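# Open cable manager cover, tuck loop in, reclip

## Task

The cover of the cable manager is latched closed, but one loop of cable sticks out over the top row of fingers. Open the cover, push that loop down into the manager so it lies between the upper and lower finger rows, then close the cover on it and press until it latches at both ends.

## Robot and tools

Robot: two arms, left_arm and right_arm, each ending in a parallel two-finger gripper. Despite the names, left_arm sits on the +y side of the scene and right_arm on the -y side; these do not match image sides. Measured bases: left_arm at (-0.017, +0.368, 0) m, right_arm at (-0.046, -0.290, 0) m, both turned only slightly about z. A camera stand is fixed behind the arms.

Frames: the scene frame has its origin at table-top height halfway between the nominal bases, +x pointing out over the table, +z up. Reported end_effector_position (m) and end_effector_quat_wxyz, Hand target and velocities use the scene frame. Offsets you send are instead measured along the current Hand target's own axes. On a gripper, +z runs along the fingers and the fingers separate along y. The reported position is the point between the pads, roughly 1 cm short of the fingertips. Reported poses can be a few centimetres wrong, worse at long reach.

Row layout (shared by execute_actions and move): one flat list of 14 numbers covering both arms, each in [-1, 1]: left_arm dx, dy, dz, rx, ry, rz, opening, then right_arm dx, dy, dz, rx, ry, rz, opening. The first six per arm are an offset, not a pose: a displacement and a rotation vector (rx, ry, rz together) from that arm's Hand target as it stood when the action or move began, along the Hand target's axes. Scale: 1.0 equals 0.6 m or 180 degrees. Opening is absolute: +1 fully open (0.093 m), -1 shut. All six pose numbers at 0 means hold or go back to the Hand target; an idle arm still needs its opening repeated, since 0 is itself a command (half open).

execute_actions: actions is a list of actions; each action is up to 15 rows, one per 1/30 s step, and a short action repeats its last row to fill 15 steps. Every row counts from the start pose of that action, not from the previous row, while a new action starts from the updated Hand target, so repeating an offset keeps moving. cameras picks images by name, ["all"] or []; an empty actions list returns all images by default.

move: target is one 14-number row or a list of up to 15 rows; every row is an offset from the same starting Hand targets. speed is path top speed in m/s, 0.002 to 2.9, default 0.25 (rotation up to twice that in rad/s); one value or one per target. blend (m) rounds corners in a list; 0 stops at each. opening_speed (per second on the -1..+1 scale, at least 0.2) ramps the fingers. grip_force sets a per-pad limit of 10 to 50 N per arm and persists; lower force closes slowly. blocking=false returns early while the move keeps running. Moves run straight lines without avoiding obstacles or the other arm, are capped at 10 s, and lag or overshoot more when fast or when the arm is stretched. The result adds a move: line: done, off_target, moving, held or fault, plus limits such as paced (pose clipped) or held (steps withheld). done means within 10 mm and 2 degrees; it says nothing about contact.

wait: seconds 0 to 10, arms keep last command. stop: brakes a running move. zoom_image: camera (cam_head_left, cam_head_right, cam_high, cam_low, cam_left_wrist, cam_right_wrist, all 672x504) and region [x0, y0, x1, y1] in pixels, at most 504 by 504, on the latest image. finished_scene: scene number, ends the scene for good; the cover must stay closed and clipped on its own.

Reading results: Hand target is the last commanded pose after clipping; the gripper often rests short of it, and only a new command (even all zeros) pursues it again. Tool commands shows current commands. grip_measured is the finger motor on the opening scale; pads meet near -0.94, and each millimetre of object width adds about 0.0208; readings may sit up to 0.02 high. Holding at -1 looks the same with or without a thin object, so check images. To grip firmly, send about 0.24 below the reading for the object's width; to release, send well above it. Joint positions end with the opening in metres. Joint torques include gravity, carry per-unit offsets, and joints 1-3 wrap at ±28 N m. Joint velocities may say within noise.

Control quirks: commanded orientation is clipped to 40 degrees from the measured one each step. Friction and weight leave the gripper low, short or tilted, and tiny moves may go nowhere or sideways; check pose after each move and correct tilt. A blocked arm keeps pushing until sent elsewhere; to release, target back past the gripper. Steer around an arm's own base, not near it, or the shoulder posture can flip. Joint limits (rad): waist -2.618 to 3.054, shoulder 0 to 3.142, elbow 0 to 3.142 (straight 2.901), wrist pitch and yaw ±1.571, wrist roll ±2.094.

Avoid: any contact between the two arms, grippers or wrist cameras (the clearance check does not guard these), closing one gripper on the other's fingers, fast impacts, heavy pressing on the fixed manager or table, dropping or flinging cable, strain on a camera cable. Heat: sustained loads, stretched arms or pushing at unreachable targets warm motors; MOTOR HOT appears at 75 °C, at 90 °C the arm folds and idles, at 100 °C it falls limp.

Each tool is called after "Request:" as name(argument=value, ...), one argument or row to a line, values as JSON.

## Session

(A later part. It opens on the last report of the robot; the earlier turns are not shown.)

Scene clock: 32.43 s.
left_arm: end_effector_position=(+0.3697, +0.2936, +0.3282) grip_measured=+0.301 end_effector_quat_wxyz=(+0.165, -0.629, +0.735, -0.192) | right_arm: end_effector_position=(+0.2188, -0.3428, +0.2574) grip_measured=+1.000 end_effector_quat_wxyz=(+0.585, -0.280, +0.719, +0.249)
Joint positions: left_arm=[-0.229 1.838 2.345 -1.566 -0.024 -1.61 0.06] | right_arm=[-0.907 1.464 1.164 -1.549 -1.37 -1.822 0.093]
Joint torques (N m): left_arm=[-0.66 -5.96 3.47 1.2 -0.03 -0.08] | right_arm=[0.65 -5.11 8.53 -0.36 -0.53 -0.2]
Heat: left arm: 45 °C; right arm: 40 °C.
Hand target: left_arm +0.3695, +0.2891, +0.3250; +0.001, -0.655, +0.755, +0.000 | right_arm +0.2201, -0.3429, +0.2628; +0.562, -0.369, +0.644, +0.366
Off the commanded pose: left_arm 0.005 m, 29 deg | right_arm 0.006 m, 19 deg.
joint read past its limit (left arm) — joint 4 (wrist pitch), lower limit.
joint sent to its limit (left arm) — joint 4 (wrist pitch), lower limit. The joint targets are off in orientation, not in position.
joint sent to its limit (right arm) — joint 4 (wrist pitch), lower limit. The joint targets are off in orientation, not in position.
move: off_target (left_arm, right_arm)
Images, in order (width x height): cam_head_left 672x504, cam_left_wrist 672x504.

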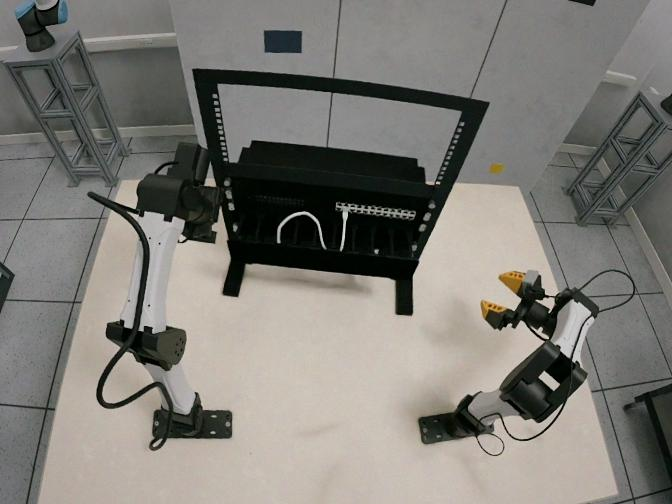

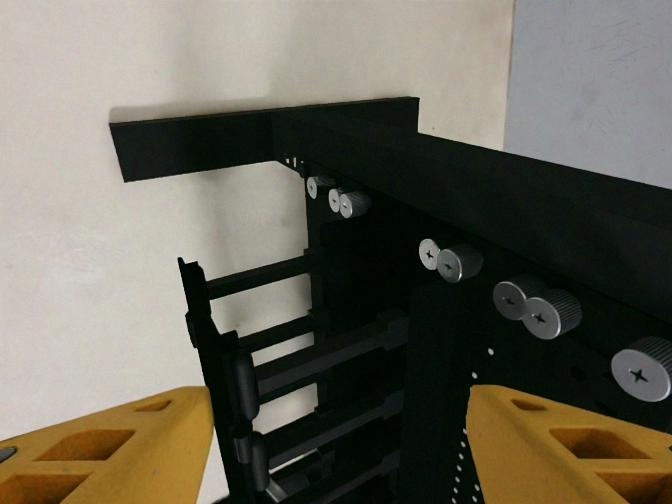

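Request:
move(
  target=[-0.0053,0.0042,0.105,0,0,0,0.3,0,0,0,0,0,0,1],
  cameras=["cam_left_wrist","cam_head_left"],
  speed=0.1,
)

Request:
zoom_image(
  camera="cam_left_wrist",
  region=[150, 250, 450, 504],
)

Scene clock: 36.83 s.
left_arm: end_effector_position=(+0.3674, +0.2926, +0.2658) grip_measured=+0.301 end_effector_quat_wxyz=(+0.103, -0.641, +0.751, -0.118) | right_arm: end_effector_position=(+0.2188, -0.3428, +0.2574) grip_measured=+1.000 end_effector_quat_wxyz=(+0.585, -0.280, +0.719, +0.249)
Joint positions: left_arm=[-0.229 1.885 2.194 -1.566 -0.016 -1.611 0.06] | right_arm=[-0.907 1.464 1.164 -1.549 -1.37 -1.822 0.093]
Joint torques (N m): left_arm=[0.5 -6.52 3.77 0.88 -0.04 -0.06] | right_arm=[0.62 -5 8.46 -0.34 -0.55 -0.2]
Heat: left arm: 45 °C; right arm: 40 °C.
Hand target: left_arm +0.3675, +0.2927, +0.2622; +0.001, -0.655, +0.755, +0.000 | right_arm +0.2201, -0.3429, +0.2628; +0.562, -0.369, +0.644, +0.366
Off the commanded pose: left_arm 0.004 m, 18 deg | right_arm 0.006 m, 19 deg.
joint read past its limit (left arm) — joint 4 (wrist pitch), lower limit.
joint sent to its limit (left arm) — joint 4 (wrist pitch), lower limit. The joint targets are off in orientation, not in position.
joint sent to its limit (right arm) — joint 4 (wrist pitch), lower limit. The joint targets are off in orientation, not in position.
move: off_target (left_arm, right_arm)
Images, in order (width x height): cam_head_left 672x504, cam_left_wrist 672x504.

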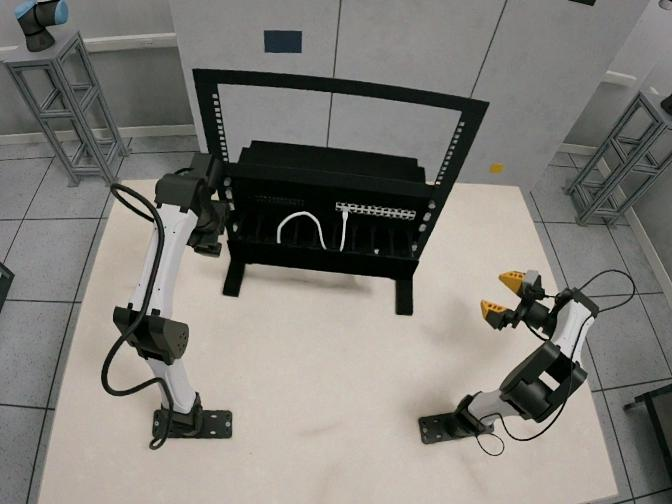

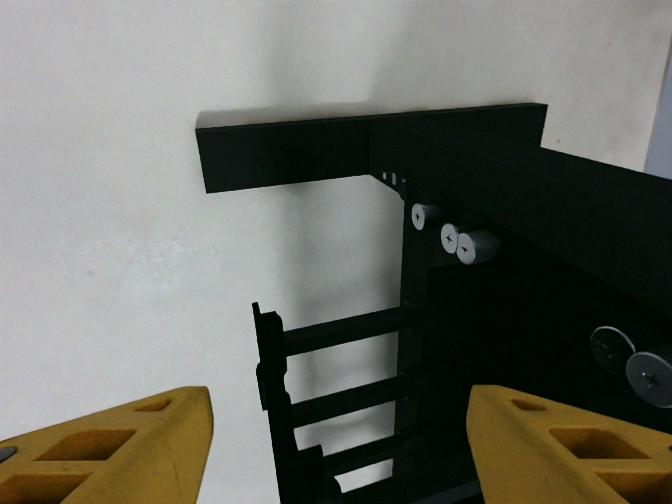

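Scaled by 1.680 from the camera's 672x504 image, which has a finer 960x720 frame.

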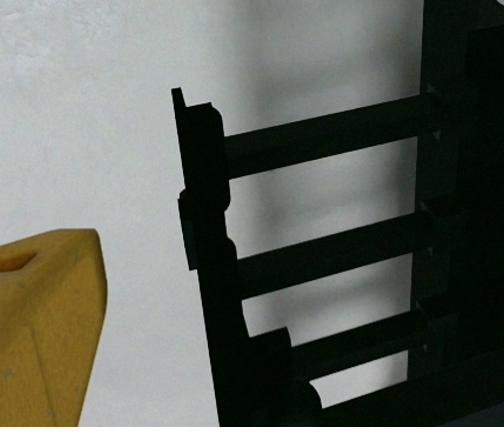

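Request:
move(
  target=[-0.0073,0.0078,0.03,0,0,0,0.3,0,0,0,0,0,0,1],
  cameras=["cam_left_wrist"],
  speed=0.1,
)

Request:
move(
  target=[0,0,0,0,0,0,-0.3,0,0,0,0,0,0,1],
  cameras=["cam_left_wrist"],
  opening_speed=0.5,
)

Request:
zoom_image(
  camera="cam_left_wrist",
  region=[200, 300, 450, 504],
)

Scene clock: 40.03 s.
left_arm: end_effector_position=(+0.3635, +0.2973, +0.2483) grip_measured=+0.301 end_effector_quat_wxyz=(+0.084, -0.648, +0.751, -0.095) | right_arm: end_effector_position=(+0.2188, -0.3428, +0.2574) grip_measured=+1.000 end_effector_quat_wxyz=(+0.585, -0.280, +0.719, +0.249)
Joint positions: left_arm=[-0.218 1.891 2.141 -1.566 -0.014 -1.611 0.06] | right_arm=[-0.907 1.464 1.164 -1.549 -1.37 -1.822 0.093]
Joint torques (N m): left_arm=[0.43 -6.41 3.73 0.8 0 0.08] | right_arm=[0.62 -5.01 8.47 -0.34 -0.55 -0.2]
Heat: left arm: 44 °C; right arm: 40 °C.
Hand target: left_arm +0.3636, +0.2978, +0.2441; +0.001, -0.655, +0.755, +0.000 | right_arm +0.2201, -0.3429, +0.2628; +0.562, -0.369, +0.644, +0.366
Off the commanded pose: left_arm 0.004 m, 15 deg | right_arm 0.006 m, 19 deg.
joint read past its limit (left arm) — joint 4 (wrist pitch), lower limit.
joint sent to its limit (left arm) — joint 4 (wrist pitch), lower limit. The joint targets are off in orientation, not in position.
joint sent to its limit (right arm) — joint 4 (wrist pitch), lower limit. The joint targets are off in orientation, not in position.
move: off_target (left_arm, right_arm)
Images, in order (width x height): cam_left_wrist 672x504.

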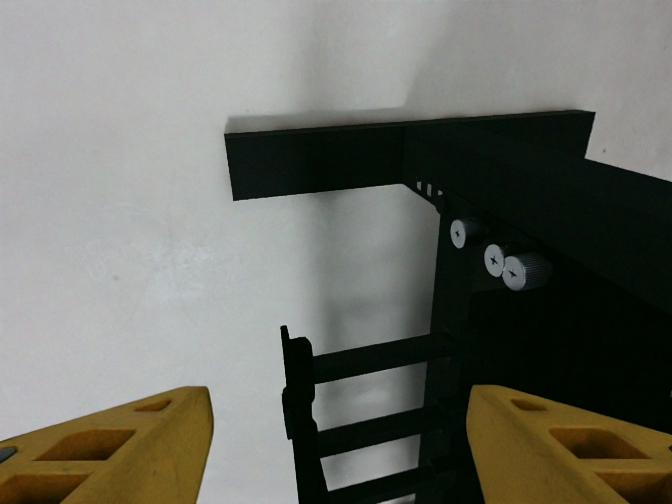

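Scene clock: 41.43 s.
left_arm: end_effector_position=(+0.3635, +0.2973, +0.2483) grip_measured=-0.299 end_effector_quat_wxyz=(+0.084, -0.648, +0.751, -0.095) | right_arm: end_effector_position=(+0.2188, -0.3428, +0.2574) grip_measured=+1.000 end_effector_quat_wxyz=(+0.585, -0.280, +0.719, +0.249)
Joint positions: left_arm=[-0.218 1.891 2.141 -1.566 -0.014 -1.611 0.031] | right_arm=[-0.907 1.464 1.164 -1.549 -1.37 -1.822 0.093]
Joint torques (N m): left_arm=[0.47 -6.43 3.88 0.78 -0.02 0.08] | right_arm=[0.58 -5.05 8.42 -0.37 -0.56 -0.2]
Heat: left arm: 44 °C; right arm: 41 °C.
Hand target: left_arm +0.3636, +0.2978, +0.2441; +0.001, -0.655, +0.755, +0.000 | right_arm +0.2201, -0.3429, +0.2628; +0.562, -0.369, +0.644, +0.366
Off the commanded pose: left_arm 0.004 m, 15 deg | right_arm 0.006 m, 19 deg.
joint read past its limit (left arm) — joint 4 (wrist pitch), lower limit.
joint sent to its limit (left arm) — joint 4 (wrist pitch), lower limit. The joint targets are off in orientation, not in position.
joint sent to its limit (right arm) — joint 4 (wrist pitch), lower limit. The joint targets are off in orientation, not in position.
move: off_target (left_arm, right_arm)
Images, in order (width x height): cam_left_wrist 672x504.

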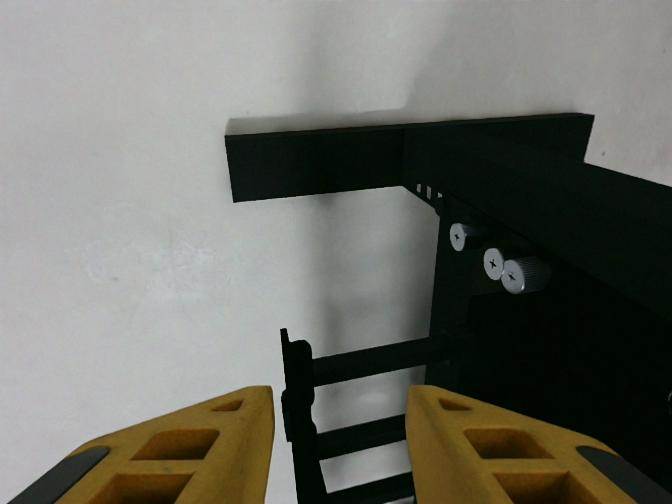

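Scaled by 2.016 from the camera's 672x504 image, which has a finer 960x720 frame.

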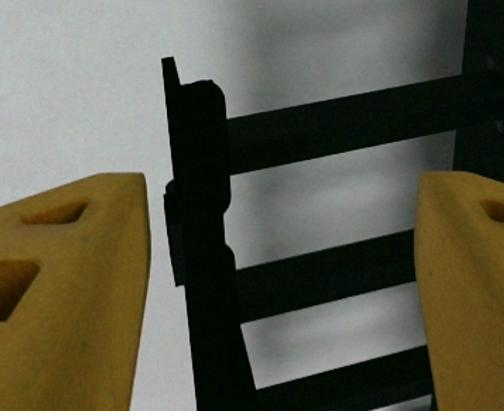

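Request:
move(
  target=[0,0.045,0,0,0,0,-0.3,0,0,0,0,0,0,1],
  cameras=["cam_left_wrist","cam_head_left"],
  speed=0.04,
)

Request:
zoom_image(
  camera="cam_left_wrist",
  region=[200, 300, 450, 504],
)

Request:
zoom_image(
  camera="cam_head_left",
  region=[150, 150, 450, 350],
)

Scene clock: 45.53 s.
left_arm: end_effector_position=(+0.3425, +0.3014, +0.2340) grip_measured=-0.299 end_effector_quat_wxyz=(+0.064, -0.650, +0.754, -0.070) | right_arm: end_effector_position=(+0.2188, -0.3428, +0.2574) grip_measured=+1.000 end_effector_quat_wxyz=(+0.585, -0.280, +0.719, +0.249)
Joint positions: left_arm=[-0.218 1.839 2.023 -1.566 -0.014 -1.611 0.031] | right_arm=[-0.907 1.464 1.164 -1.549 -1.37 -1.822 0.093]
Joint torques (N m): left_arm=[0.28 -9.74 3.86 0.61 -0.03 0.01] | right_arm=[0.66 -5.09 8.51 -0.37 -0.53 -0.2]
Heat: left arm: 45 °C; right arm: 41 °C.
Hand target: left_arm +0.3368, +0.3016, +0.2441; +0.001, -0.655, +0.755, +0.000 | right_arm +0.2201, -0.3429, +0.2628; +0.562, -0.369, +0.644, +0.366
Off the commanded pose: left_arm 0.012 m, 11 deg | right_arm 0.006 m, 19 deg.
joint read past its limit (left arm) — joint 4 (wrist pitch), lower limit.
joint sent to its limit (left arm) — joint 4 (wrist pitch), lower limit. The joint targets are off in orientation, not in position.
joint sent to its limit (right arm) — joint 4 (wrist pitch), lower limit. The joint targets are off in orientation, not in position.
move: off_target (left_arm, right_arm)
Images, in order (width x height): cam_head_left 672x504, cam_left_wrist 672x504.

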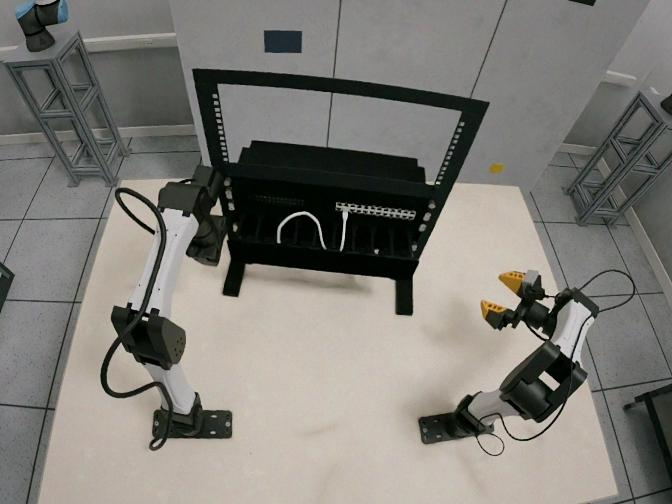

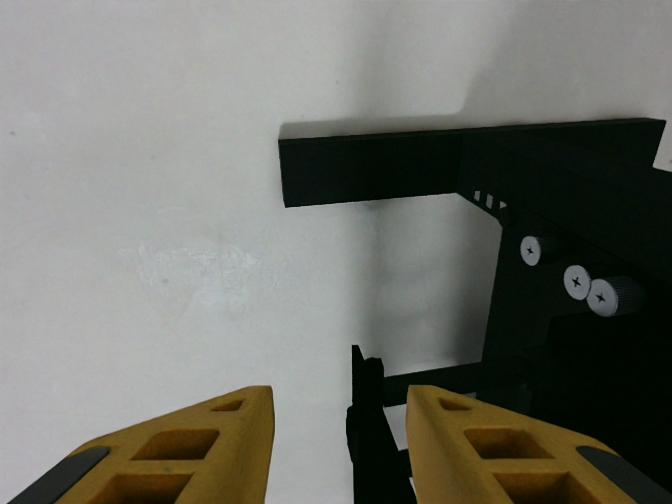

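Scaled by 2.016 from the camera's 672x504 image, which has a finer 960x720 frame.

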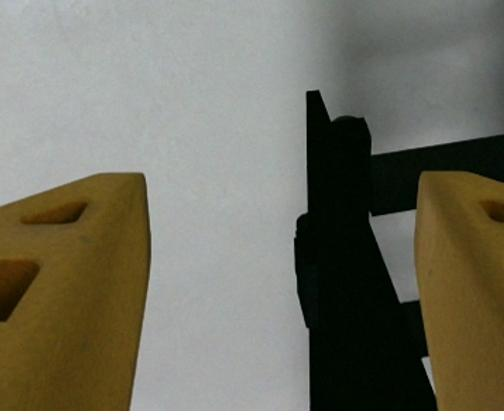

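Scaled by 1.680 from the camera's 672x504 image, which has a finer 960x720 frame.

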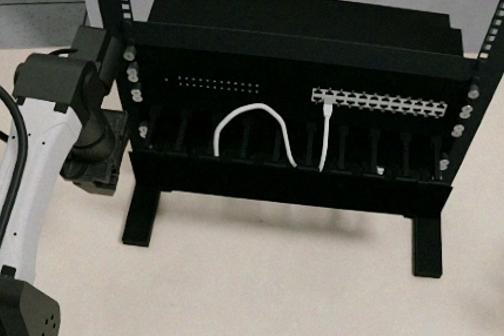

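Request:
move(
  target=[0,0.035,-0.005,0,0,0,-0.3,0,0,0,0,0,0,1],
  cameras=["cam_left_wrist","cam_head_left"],
  speed=0.04,
)

Request:
zoom_image(
  camera="cam_left_wrist",
  region=[200, 300, 450, 504],
)

Request:
zoom_image(
  camera="cam_head_left",
  region=[150, 150, 450, 350],
)

Scene clock: 48.90 s.
left_arm: end_effector_position=(+0.3218, +0.3054, +0.2385) grip_measured=-0.299 end_effector_quat_wxyz=(+0.064, -0.650, +0.754, -0.069) | right_arm: end_effector_position=(+0.2188, -0.3428, +0.2574) grip_measured=+1.000 end_effector_quat_wxyz=(+0.585, -0.280, +0.719, +0.249)
Joint positions: left_arm=[-0.218 1.757 1.941 -1.566 -0.014 -1.611 0.031] | right_arm=[-0.907 1.464 1.164 -1.549 -1.37 -1.822 0.093]
Joint torques (N m): left_arm=[-0.17 -8.83 3.95 0.63 -0.06 0] | right_arm=[0.62 -5.07 8.46 -0.36 -0.55 -0.2]
Motor temperatures (°C): left_arm=[28 46 44 31 28 29 28] | right_arm=[30 35 41 35 30 31 28]
Heat: left arm: 46 °C; right arm: 41 °C.
Hand target: left_arm +0.3161, +0.3045, +0.2469; +0.001, -0.655, +0.755, +0.000 | right_arm +0.2201, -0.3429, +0.2628; +0.562, -0.369, +0.644, +0.366
Off the commanded pose: left_arm 0.010 m, 11 deg | right_arm 0.006 m, 19 deg.
joint read past its limit (left arm) — joint 4 (wrist pitch), lower limit.
joint sent to its limit (left arm) — joint 4 (wrist pitch), lower limit. The joint targets are off in orientation, not in position.
joint sent to its limit (right arm) — joint 4 (wrist pitch), lower limit. The joint targets are off in orientation, not in position.
move: off_target (left_arm, right_arm)
Images, in order (width x height): cam_head_left 672x504, cam_left_wrist 672x504.

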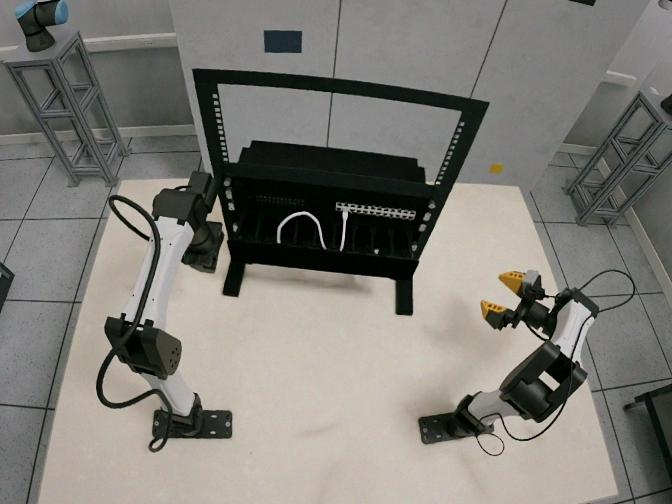

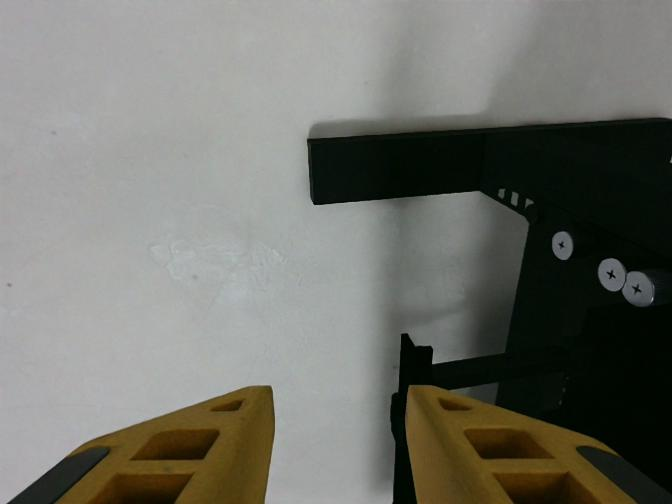

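Scaled by 2.016 from the camera's 672x504 image, which has a finer 960x720 frame.

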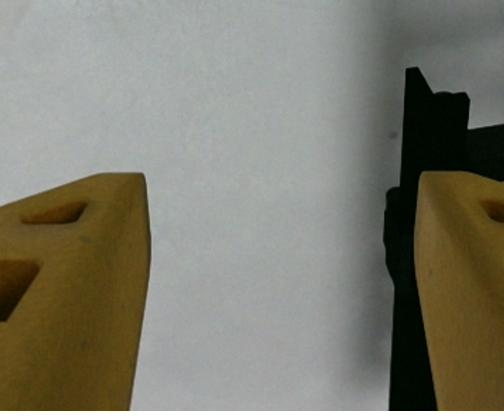

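Scaled by 1.680 from the camera's 672x504 image, which has a finer 960x720 frame.

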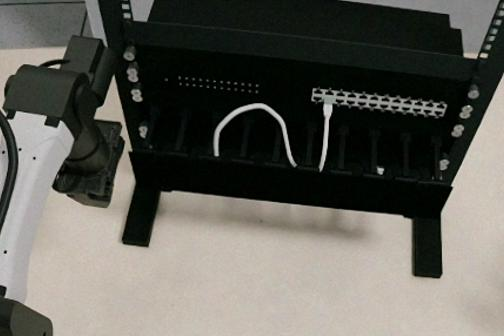

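Request:
zoom_image(
  camera="cam_left_wrist",
  region=[370, 320, 450, 400],
)

Request:
move(
  target=[0,0.05,0.0,0,0,0,-0.3,0,0,0,0,0,0,1],
  cameras=["cam_left_wrist"],
  speed=0.1,
)

Scaled by 6.300 from the camera's 672x504 image, which has a finer 960x720 frame.

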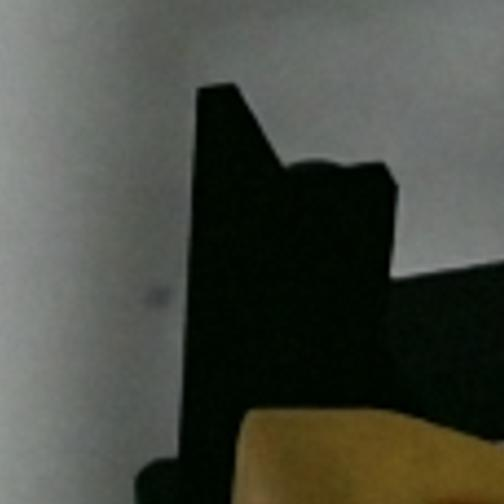

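Scene clock: 50.87 s.
left_arm: end_effector_position=(+0.2918, +0.3111, +0.2409) grip_measured=-0.299 end_effector_quat_wxyz=(+0.062, -0.650, +0.754, -0.067) | right_arm: end_effector_position=(+0.2188, -0.3428, +0.2574) grip_measured=+1.000 end_effector_quat_wxyz=(+0.585, -0.280, +0.719, +0.249)
Joint positions: left_arm=[-0.218 1.643 1.821 -1.566 -0.014 -1.611 0.031] | right_arm=[-0.907 1.464 1.164 -1.549 -1.37 -1.822 0.093]
Joint torques (N m): left_arm=[-0.36 -7.35 3.84 0.65 -0.01 -0.07] | right_arm=[0.68 -5.03 8.54 -0.36 -0.54 -0.21]
Heat: left arm: 47 °C; right arm: 41 °C.
Hand target: left_arm +0.2864, +0.3088, +0.2470; +0.001, -0.655, +0.755, +0.000 | right_arm +0.2201, -0.3429, +0.2628; +0.562, -0.369, +0.644, +0.366
Off the commanded pose: left_arm 0.008 m, 11 deg | right_arm 0.006 m, 19 deg.
joint read past its limit (left arm) — joint 4 (wrist pitch), lower limit.
joint sent to its limit (left arm) — joint 4 (wrist pitch), lower limit. The joint targets are off in orientation, not in position.
joint sent to its limit (right arm) — joint 4 (wrist pitch), lower limit. The joint targets are off in orientation, not in position.
move: off_target (left_arm, right_arm)
Images, in order (width x height): cam_left_wrist 672x504.

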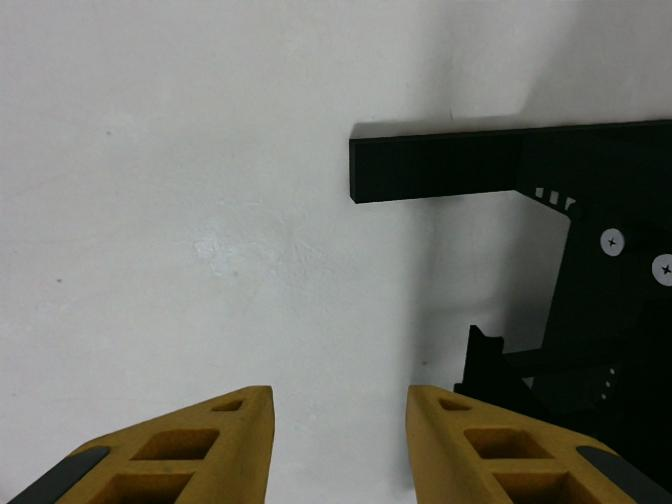

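Request:
move(
  target=[0,0,0,0,0,0,-0.3,0.253,0.132,0.275,0.221,-0.302,-0.109,1],
  cameras=["cam_right_wrist","cam_high"],
)

Request:
zoom_image(
  camera="cam_right_wrist",
  region=[250, 50, 550, 300],
)

Scene clock: 56.87 s.
left_arm: end_effector_position=(+0.2918, +0.3111, +0.2409) grip_measured=-0.299 end_effector_quat_wxyz=(+0.062, -0.650, +0.754, -0.067) | right_arm: end_effector_position=(+0.2094, -0.1719, +0.0944) grip_measured=+1.000 end_effector_quat_wxyz=(+0.626, -0.552, +0.447, +0.322)
Joint positions: left_arm=[-0.218 1.643 1.821 -1.566 -0.014 -1.611 0.031] | right_arm=[-0.262 1.8 0.638 -0.493 -1.562 -2.071 0.093]
Joint torques (N m): left_arm=[-0.47 -7.57 3.75 0.62 -0.07 -0.1] | right_arm=[0.51 -7.97 3.52 0.19 -0.77 -0.16]
Heat: left arm: 47 °C; right arm: 41 °C.
Hand target: left_arm +0.2864, +0.3088, +0.2470; +0.001, -0.655, +0.755, +0.000 | right_arm +0.2098, -0.1699, +0.0999; +0.833, -0.287, +0.405, +0.245
Off the commanded pose: left_arm 0.008 m, 10 deg | right_arm 0.006 m, 71 deg; orientation clipped.
joint read past its limit (left arm) — joint 4 (wrist pitch), lower limit.
joint sent to its limit (left arm) — joint 4 (wrist pitch), lower limit. The joint targets are off in orientation, not in position.
joint sent to its limit (right arm) — joint 5 (wrist yaw), lower limit; joint 6 (wrist roll), lower limit. The joint targets are off in orientation, not in position.
move: off_target (left_arm, right_arm); limits=paced
Images, in order (width x height): cam_high 672x504, cam_right_wrist 672x504.

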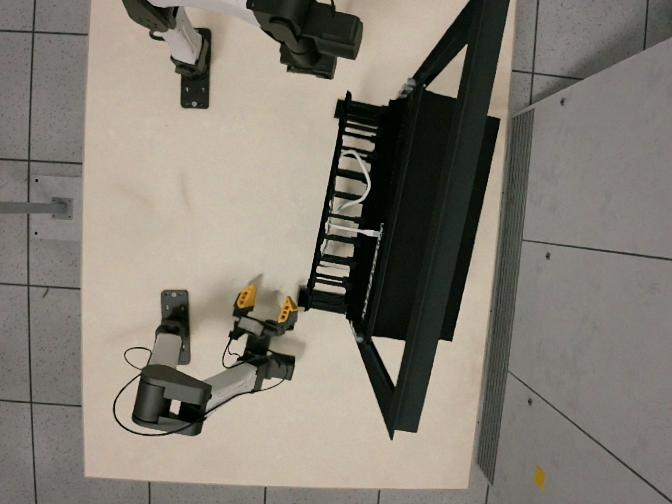

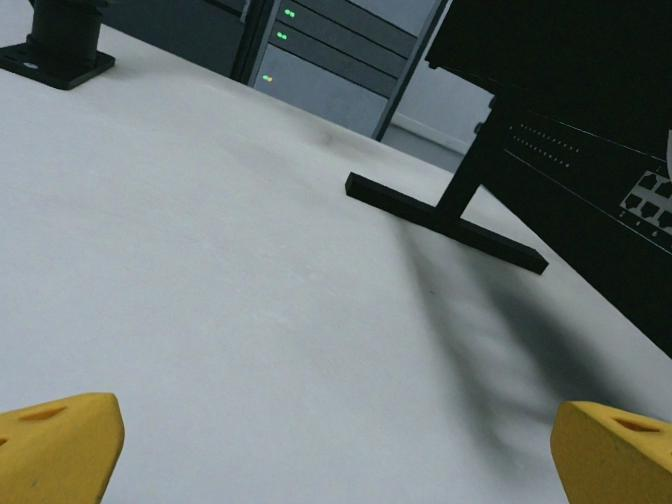

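Scaled by 1.680 from the camera's 672x504 image, which has a finer 960x720 frame.

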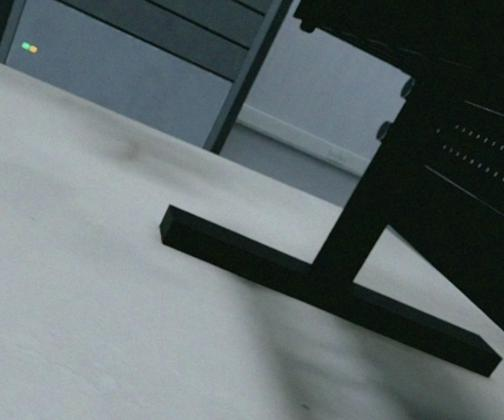

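Request:
move(
  target=[
    [0,0,-0.138,0,0,0,0,-0.31,-0.202,0.047,0.25,0.201,0.02,1],
    [0.0076,-0.1216,-0.138,0,0,0,0,-0.31,-0.202,0.047,0.25,0.201,0.02,1],
    [0.0076,-0.1216,0.0067,0,0,0,0,-0.31,-0.202,0.047,0.25,0.201,0.02,1],
  ],
  cameras=["cam_left_wrist","cam_right_wrist"],
  speed=[0.2,0.2,0.1],
)

Request:
zoom_image(
  camera="cam_left_wrist",
  region=[200, 250, 480, 504],
)

Scene clock: 67.17 s.
left_arm: end_effector_position=(+0.3588, +0.2975, +0.2462) grip_measured=-0.001 end_effector_quat_wxyz=(+0.081, -0.647, +0.752, -0.091) | right_arm: end_effector_position=(+0.1973, -0.2710, +0.2953) grip_measured=+1.000 end_effector_quat_wxyz=(+0.700, -0.006, +0.714, -0.004)
Joint positions: left_arm=[-0.22 1.878 2.117 -1.566 -0.014 -1.611 0.045] | right_arm=[0.189 0.341 0.501 -0.18 0.241 -0.009 0.093]
Joint torques (N m): left_arm=[-0.47 -6.63 3.85 0.77 -0.03 -0.09] | right_arm=[0.69 1.99 7.27 2.11 0.02 0.07]
Heat: left arm: 47 °C; right arm: 41 °C.
Hand target: left_arm +0.3580, +0.2940, +0.2431; +0.001, -0.656, +0.755, +0.000 | right_arm +0.1997, -0.2701, +0.2998; +0.707, +0.000, +0.707, +0.000
Off the commanded pose: left_arm 0.005 m, 14 deg | right_arm 0.005 m, 1 deg.
joint read past its limit (left arm) — joint 4 (wrist pitch), lower limit.
joint sent to its limit (left arm) — joint 4 (wrist pitch), lower limit. The joint targets are off in orientation, not in position.
move: off_target (left_arm); limits=paced
Images, in order (width x height): cam_left_wrist 672x504, cam_right_wrist 672x504.

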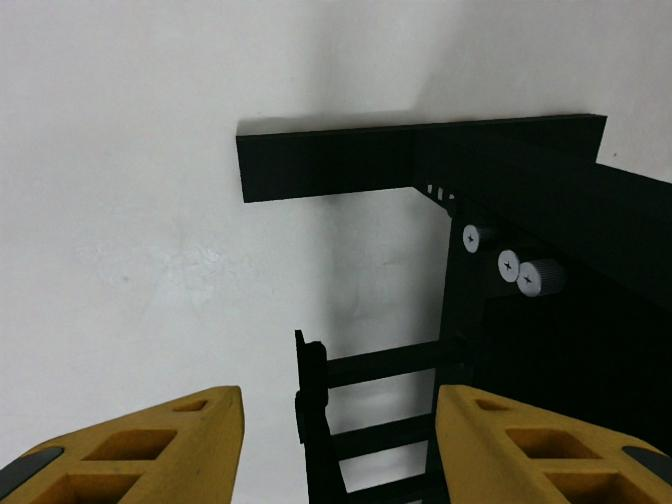

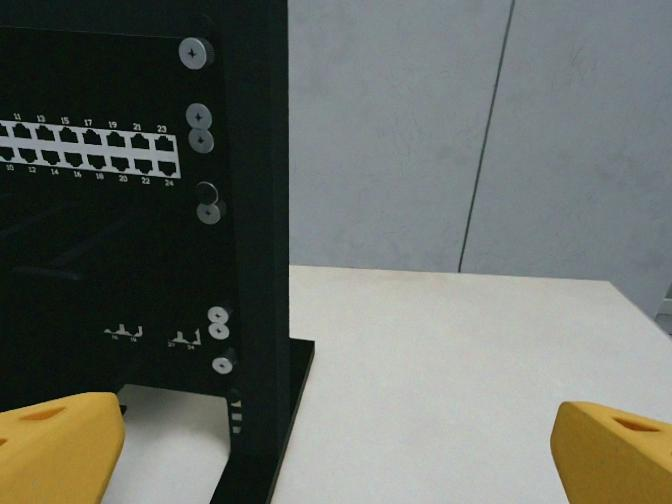

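Scaled by 1.800 from the camera's 672x504 image, which has a finer 960x720 frame.

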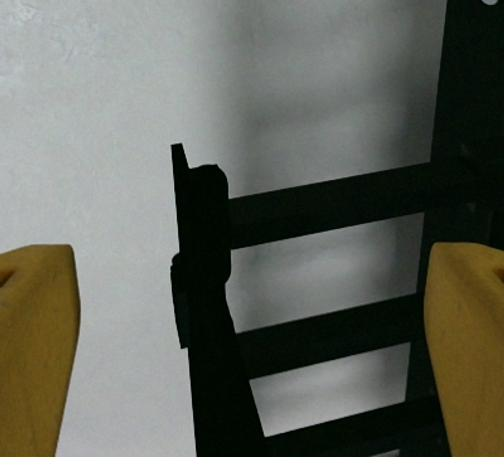

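Request:
move(
  target=[0.004,0,0,0,0,0,-1,0,0,0,0,0,0,1],
  cameras=["cam_left_wrist"],
  grip_force=15,
  opening_speed=0.5,
)

Request:
zoom_image(
  camera="cam_left_wrist",
  region=[200, 250, 480, 504],
)

Scene clock: 72.40 s.
left_arm: end_effector_position=(+0.3583, +0.2951, +0.2462) grip_measured=-0.986 end_effector_quat_wxyz=(+0.080, -0.646, +0.753, -0.091) | right_arm: end_effector_position=(+0.1973, -0.2710, +0.2953) grip_measured=+1.000 end_effector_quat_wxyz=(+0.700, -0.006, +0.714, -0.004)
Joint positions: left_arm=[-0.226 1.878 2.117 -1.566 -0.014 -1.615 0] | right_arm=[0.189 0.341 0.501 -0.18 0.241 -0.009 0.093]
Joint torques (N m): left_arm=[-0.53 -6.48 3.93 0.74 -0.05 -0.06] | right_arm=[0.7 2.04 7.23 2.09 0.03 0.06]
Heat: left arm: 46 °C; right arm: 41 °C.
Hand target: left_arm +0.3576, +0.2916, +0.2431; +0.001, -0.655, +0.755, +0.000 | right_arm +0.1997, -0.2701, +0.2998; +0.707, +0.000, +0.707, +0.000
Off the commanded pose: left_arm 0.005 m, 14 deg | right_arm 0.005 m, 1 deg.
joint read past its limit (left arm) — joint 4 (wrist pitch), lower limit.
joint sent to its limit (left arm) — joint 4 (wrist pitch), lower limit. The joint targets are off in orientation, not in position.
grip_force (N): 15, 15
move: off_target (left_arm)
Images, in order (width x height): cam_left_wrist 672x504.

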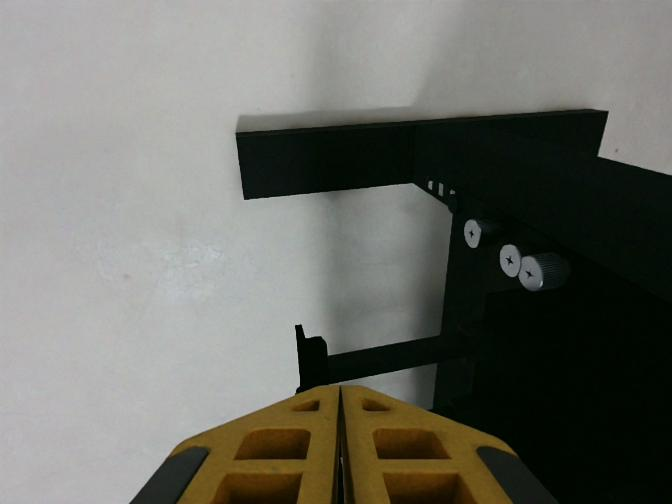

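Scaled by 1.800 from the camera's 672x504 image, which has a finer 960x720 frame.

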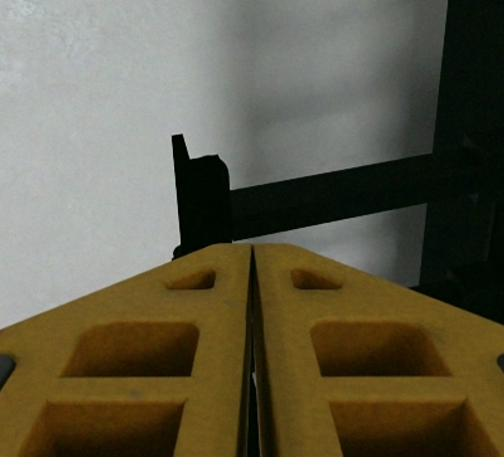

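Request:
move(
  target=[
    [0,0,0,0,0,0,-0.1,0,0,0,0,0,0,1],
    [0.012,0,0,0,0,0,-0.1,0,0,0,0,0,0,1],
    [0.012,0,0,0,0,0,-1,0,0,0,0,0,0,1],
  ],
  cameras=["cam_left_wrist"],
  opening_speed=0.7,
)

Request:
zoom_image(
  camera="cam_left_wrist",
  region=[200, 250, 480, 504],
)

Scene clock: 79.57 s.
left_arm: end_effector_position=(+0.3609, +0.2871, +0.2473) grip_measured=-0.944 end_effector_quat_wxyz=(+0.084, -0.647, +0.752, -0.100) | right_arm: end_effector_position=(+0.1973, -0.2710, +0.2953) grip_measured=+1.000 end_effector_quat_wxyz=(+0.700, -0.006, +0.714, -0.004)
Joint positions: left_arm=[-0.246 1.878 2.117 -1.549 -0.014 -1.636 0] | right_arm=[0.189 0.341 0.501 -0.18 0.241 -0.009 0.093]
Joint torques (N m): left_arm=[-0.38 -6.57 4.1 0.58 -0.02 -0.05] | right_arm=[0.68 1.95 7.23 2.09 0.04 0.05]
Heat: left arm: 46 °C; right arm: 41 °C.
Hand target: left_arm +0.3566, +0.2845, +0.2430; +0.001, -0.655, +0.755, +0.000 | right_arm +0.1997, -0.2701, +0.2998; +0.707, +0.000, +0.707, +0.000
Off the commanded pose: left_arm 0.007 m, 15 deg | right_arm 0.005 m, 1 deg.
joint sent to its limit (left arm) — joint 4 (wrist pitch), lower limit. The joint targets are off in orientation, not in position.
grip_force (N): 15, 15
move: off_target (left_arm); target 3's new opening was sent with left_arm's hand 0.005 m and 14 deg from that target
Images, in order (width x height): cam_left_wrist 672x504.

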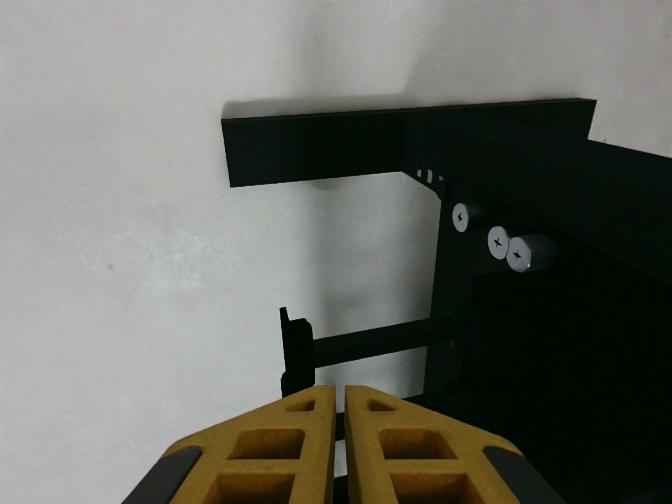

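Scaled by 1.800 from the camera's 672x504 image, which has a finer 960x720 frame.

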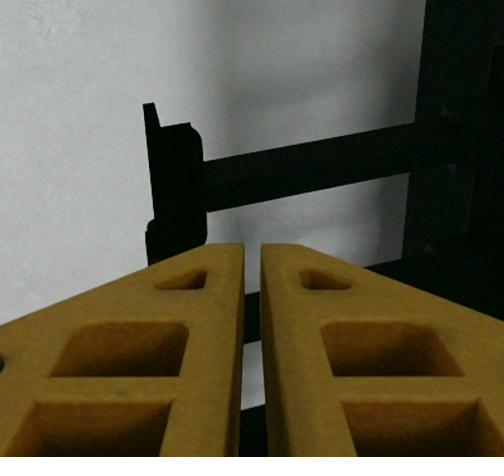

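Request:
move(
  target=[0,0,0,0,0,0,-1,0,0,0,0,0,0,1],
  grip_force=50,
)

Request:
move(
  target=[-0.001,0.03,0,0,0,0,-1,0,0,0,0,0,0,1],
  cameras=["cam_left_wrist","cam_head_left"],
  speed=0.04,
)

Request:
zoom_image(
  camera="cam_left_wrist",
  region=[200, 250, 480, 504],
)

Scene clock: 80.53 s.
left_arm: end_effector_position=(+0.3609, +0.2870, +0.2473) grip_measured=-0.989 end_effector_quat_wxyz=(+0.084, -0.647, +0.752, -0.100) | right_arm: end_effector_position=(+0.1973, -0.2710, +0.2953) grip_measured=+1.000 end_effector_quat_wxyz=(+0.700, -0.006, +0.714, -0.004)
Joint positions: left_arm=[-0.246 1.878 2.117 -1.548 -0.014 -1.636 0] | right_arm=[0.189 0.341 0.501 -0.18 0.241 -0.009 0.093]
Joint torques (N m): left_arm=[-0.35 -6.31 3.97 0.59 -0.01 -0.09] | right_arm=[0.73 1.95 7.16 2.11 0.04 0.06]
Heat: left arm: 46 °C; right arm: 41 °C.
Hand target: left_arm +0.3566, +0.2845, +0.2430; +0.001, -0.655, +0.755, +0.000 | right_arm +0.1997, -0.2701, +0.2998; +0.707, +0.000, +0.707, +0.000
Off the commanded pose: left_arm 0.007 m, 15 deg | right_arm 0.005 m, 1 deg.
joint sent to its limit (left arm) — joint 4 (wrist pitch), lower limit. The joint targets are off in orientation, not in position.
move: off_target (left_arm)

Scene clock: 83.67 s.
left_arm: end_effector_position=(+0.3600, +0.2872, +0.2462) grip_measured=-0.989 end_effector_quat_wxyz=(+0.090, -0.648, +0.749, -0.109) | right_arm: end_effector_position=(+0.1973, -0.2710, +0.2953) grip_measured=+1.000 end_effector_quat_wxyz=(+0.700, -0.006, +0.714, -0.004)
Joint positions: left_arm=[-0.246 1.844 2.06 -1.504 -0.014 -1.641 0] | right_arm=[0.189 0.341 0.501 -0.18 0.241 -0.009 0.093]
Joint torques (N m): left_arm=[-0.65 -8.68 2.86 0.21 -0.04 -0.1] | right_arm=[0.69 1.99 7.23 2.09 0.03 0.07]
Motor temperatures (°C): left_arm=[28 47 44 30 28 29 28] | right_arm=[30 35 41 40 30 31 28]
Heat: left arm: 47 °C; right arm: 41 °C.
Hand target: left_arm +0.3389, +0.2876, +0.2430; +0.001, -0.655, +0.755, +0.000 | right_arm +0.1997, -0.2701, +0.2998; +0.707, +0.000, +0.707, +0.000
Off the commanded pose: left_arm 0.021 m, 16 deg | right_arm 0.005 m, 1 deg.
joint sent to its limit (left arm) — joint 4 (wrist pitch), lower limit. The joint targets are off in orientation, not in position.
move: off_target (left_arm)
Images, in order (width x height): cam_head_left 672x504, cam_left_wrist 672x504.

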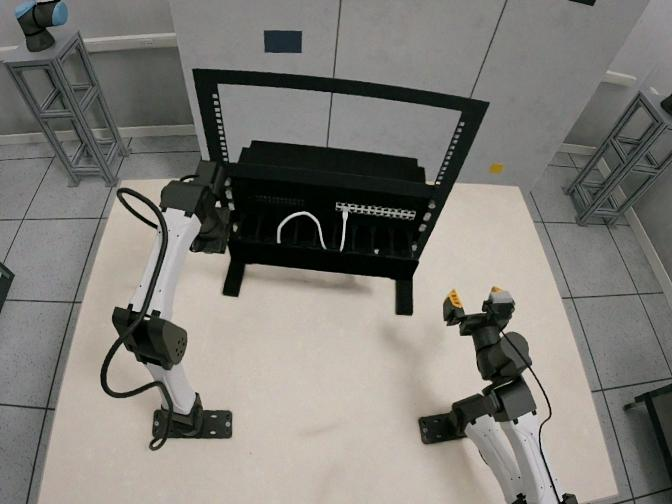

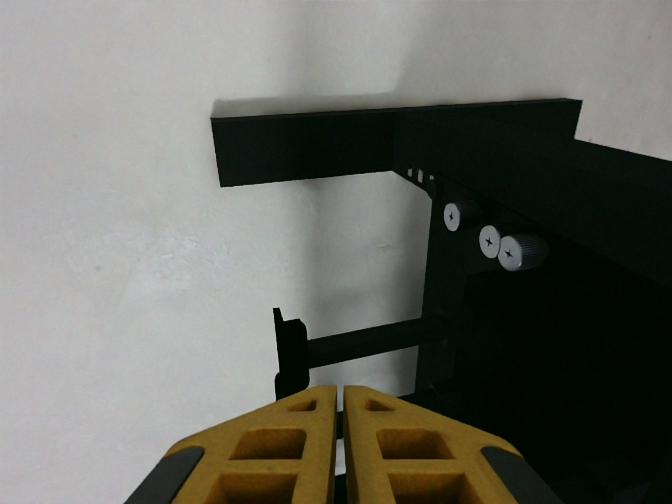

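Scaled by 1.800 from the camera's 672x504 image, which has a finer 960x720 frame.

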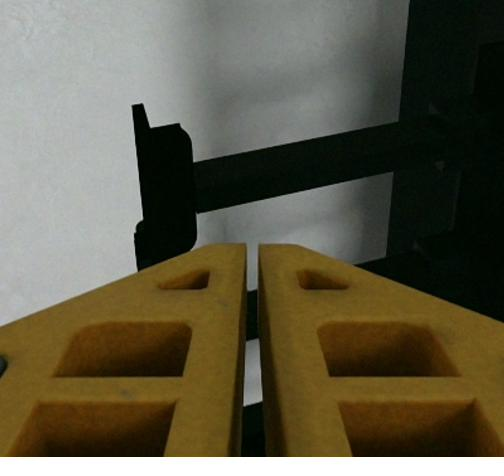

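Request:
move(
  target=[-0.001,0.04,0,0,0,0,-1,0,0,0,0,0,0,1],
  cameras=["cam_left_wrist","cam_head_left"],
  speed=0.04,
)

Request:
zoom_image(
  camera="cam_left_wrist",
  region=[200, 250, 480, 504],
)

Scene clock: 86.90 s.
left_arm: end_effector_position=(+0.3592, +0.2874, +0.2464) grip_measured=-0.990 end_effector_quat_wxyz=(+0.103, -0.649, +0.743, -0.128) | right_arm: end_effector_position=(+0.1973, -0.2710, +0.2953) grip_measured=+1.000 end_effector_quat_wxyz=(+0.700, -0.006, +0.714, -0.004)
Joint positions: left_arm=[-0.246 1.785 1.971 -1.427 -0.014 -1.65 0] | right_arm=[0.189 0.341 0.501 -0.18 0.241 -0.009 0.093]
Joint torques (N m): left_arm=[-0.76 -9.87 2.88 -0.62 -0.02 0.02] | right_arm=[0.7 2.04 7.2 2.11 0.03 0.07]
Heat: left arm: 47 °C; right arm: 41 °C.
Hand target: left_arm +0.3152, +0.2916, +0.2430; +0.001, -0.655, +0.755, +0.000 | right_arm +0.1997, -0.2701, +0.2998; +0.707, +0.000, +0.707, +0.000
Off the commanded pose: left_arm 0.044 m, 19 deg | right_arm 0.005 m, 1 deg.
joint sent to its limit (left arm) — joint 4 (wrist pitch), lower limit. The joint targets are off in position and orientation.
move: off_target (left_arm)
Images, in order (width x height): cam_head_left 672x504, cam_left_wrist 672x504.

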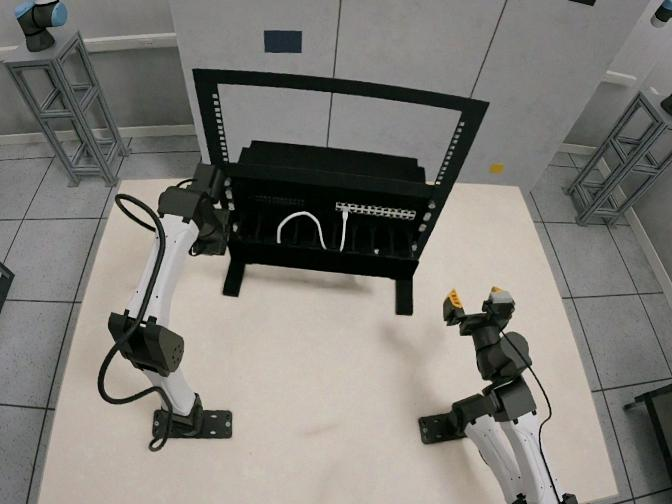

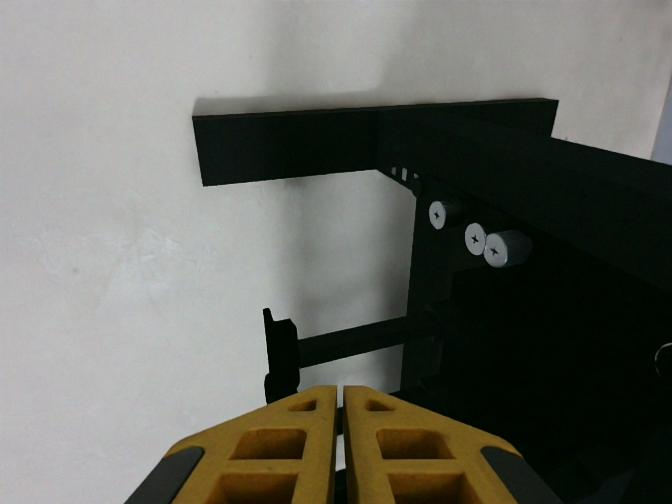

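Scaled by 1.800 from the camera's 672x504 image, which has a finer 960x720 frame.

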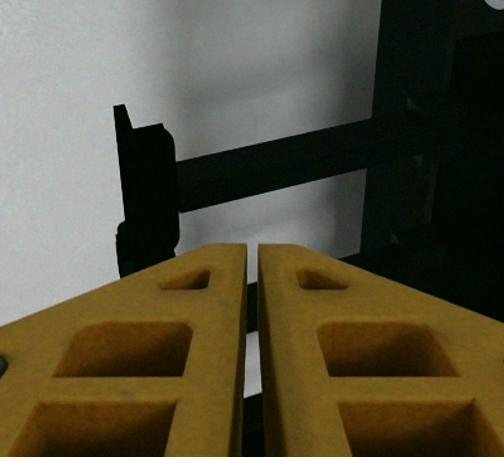

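Request:
move(
  target=[-0.002,0.06,0.01,0,0,0,-1,0,0,0,0,0,0,1],
  cameras=["cam_left_wrist","cam_head_left"],
  speed=0.04,
)

Scene clock: 91.23 s.
left_arm: end_effector_position=(+0.2874, +0.3000, +0.2309) grip_measured=-0.992 end_effector_quat_wxyz=(+0.051, -0.652, +0.754, -0.058) | right_arm: end_effector_position=(+0.1973, -0.2710, +0.2953) grip_measured=+1.000 end_effector_quat_wxyz=(+0.700, -0.006, +0.714, -0.004)
Joint positions: left_arm=[-0.256 1.648 1.788 -1.557 -0.014 -1.652 0] | right_arm=[0.189 0.341 0.501 -0.18 0.241 -0.009 0.093]
Joint torques (N m): left_arm=[-0.62 -7.94 4.01 0.48 -0.02 -0.04] | right_arm=[0.72 1.99 7.23 2.1 0.04 0.06]
Heat: left arm: 49 °C; right arm: 41 °C.
Hand target: left_arm +0.2798, +0.2979, +0.2370; +0.001, -0.656, +0.755, +0.000 | right_arm +0.1997, -0.2701, +0.2998; +0.707, +0.000, +0.707, +0.000
Off the commanded pose: left_arm 0.010 m, 9 deg | right_arm 0.005 m, 1 deg.
joint sent to its limit (left arm) — joint 4 (wrist pitch), lower limit. The joint targets are off in orientation, not in position.
move: off_target (left_arm)
Images, in order (width x height): cam_head_left 672x504, cam_left_wrist 672x504.

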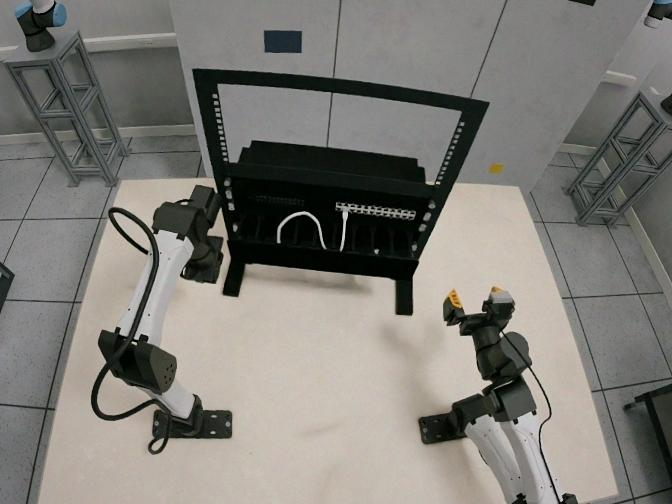

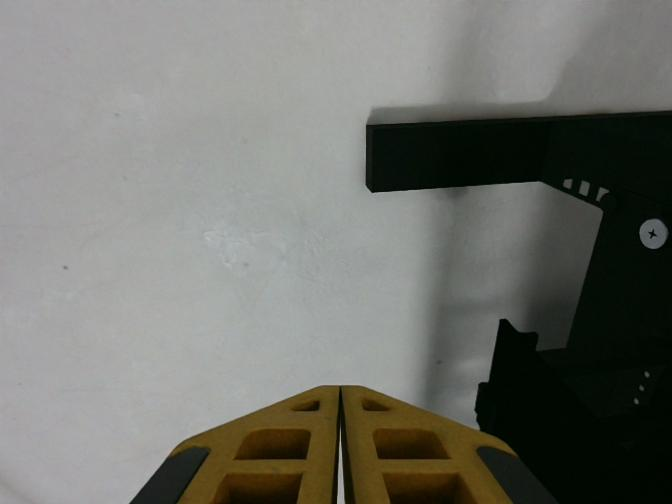

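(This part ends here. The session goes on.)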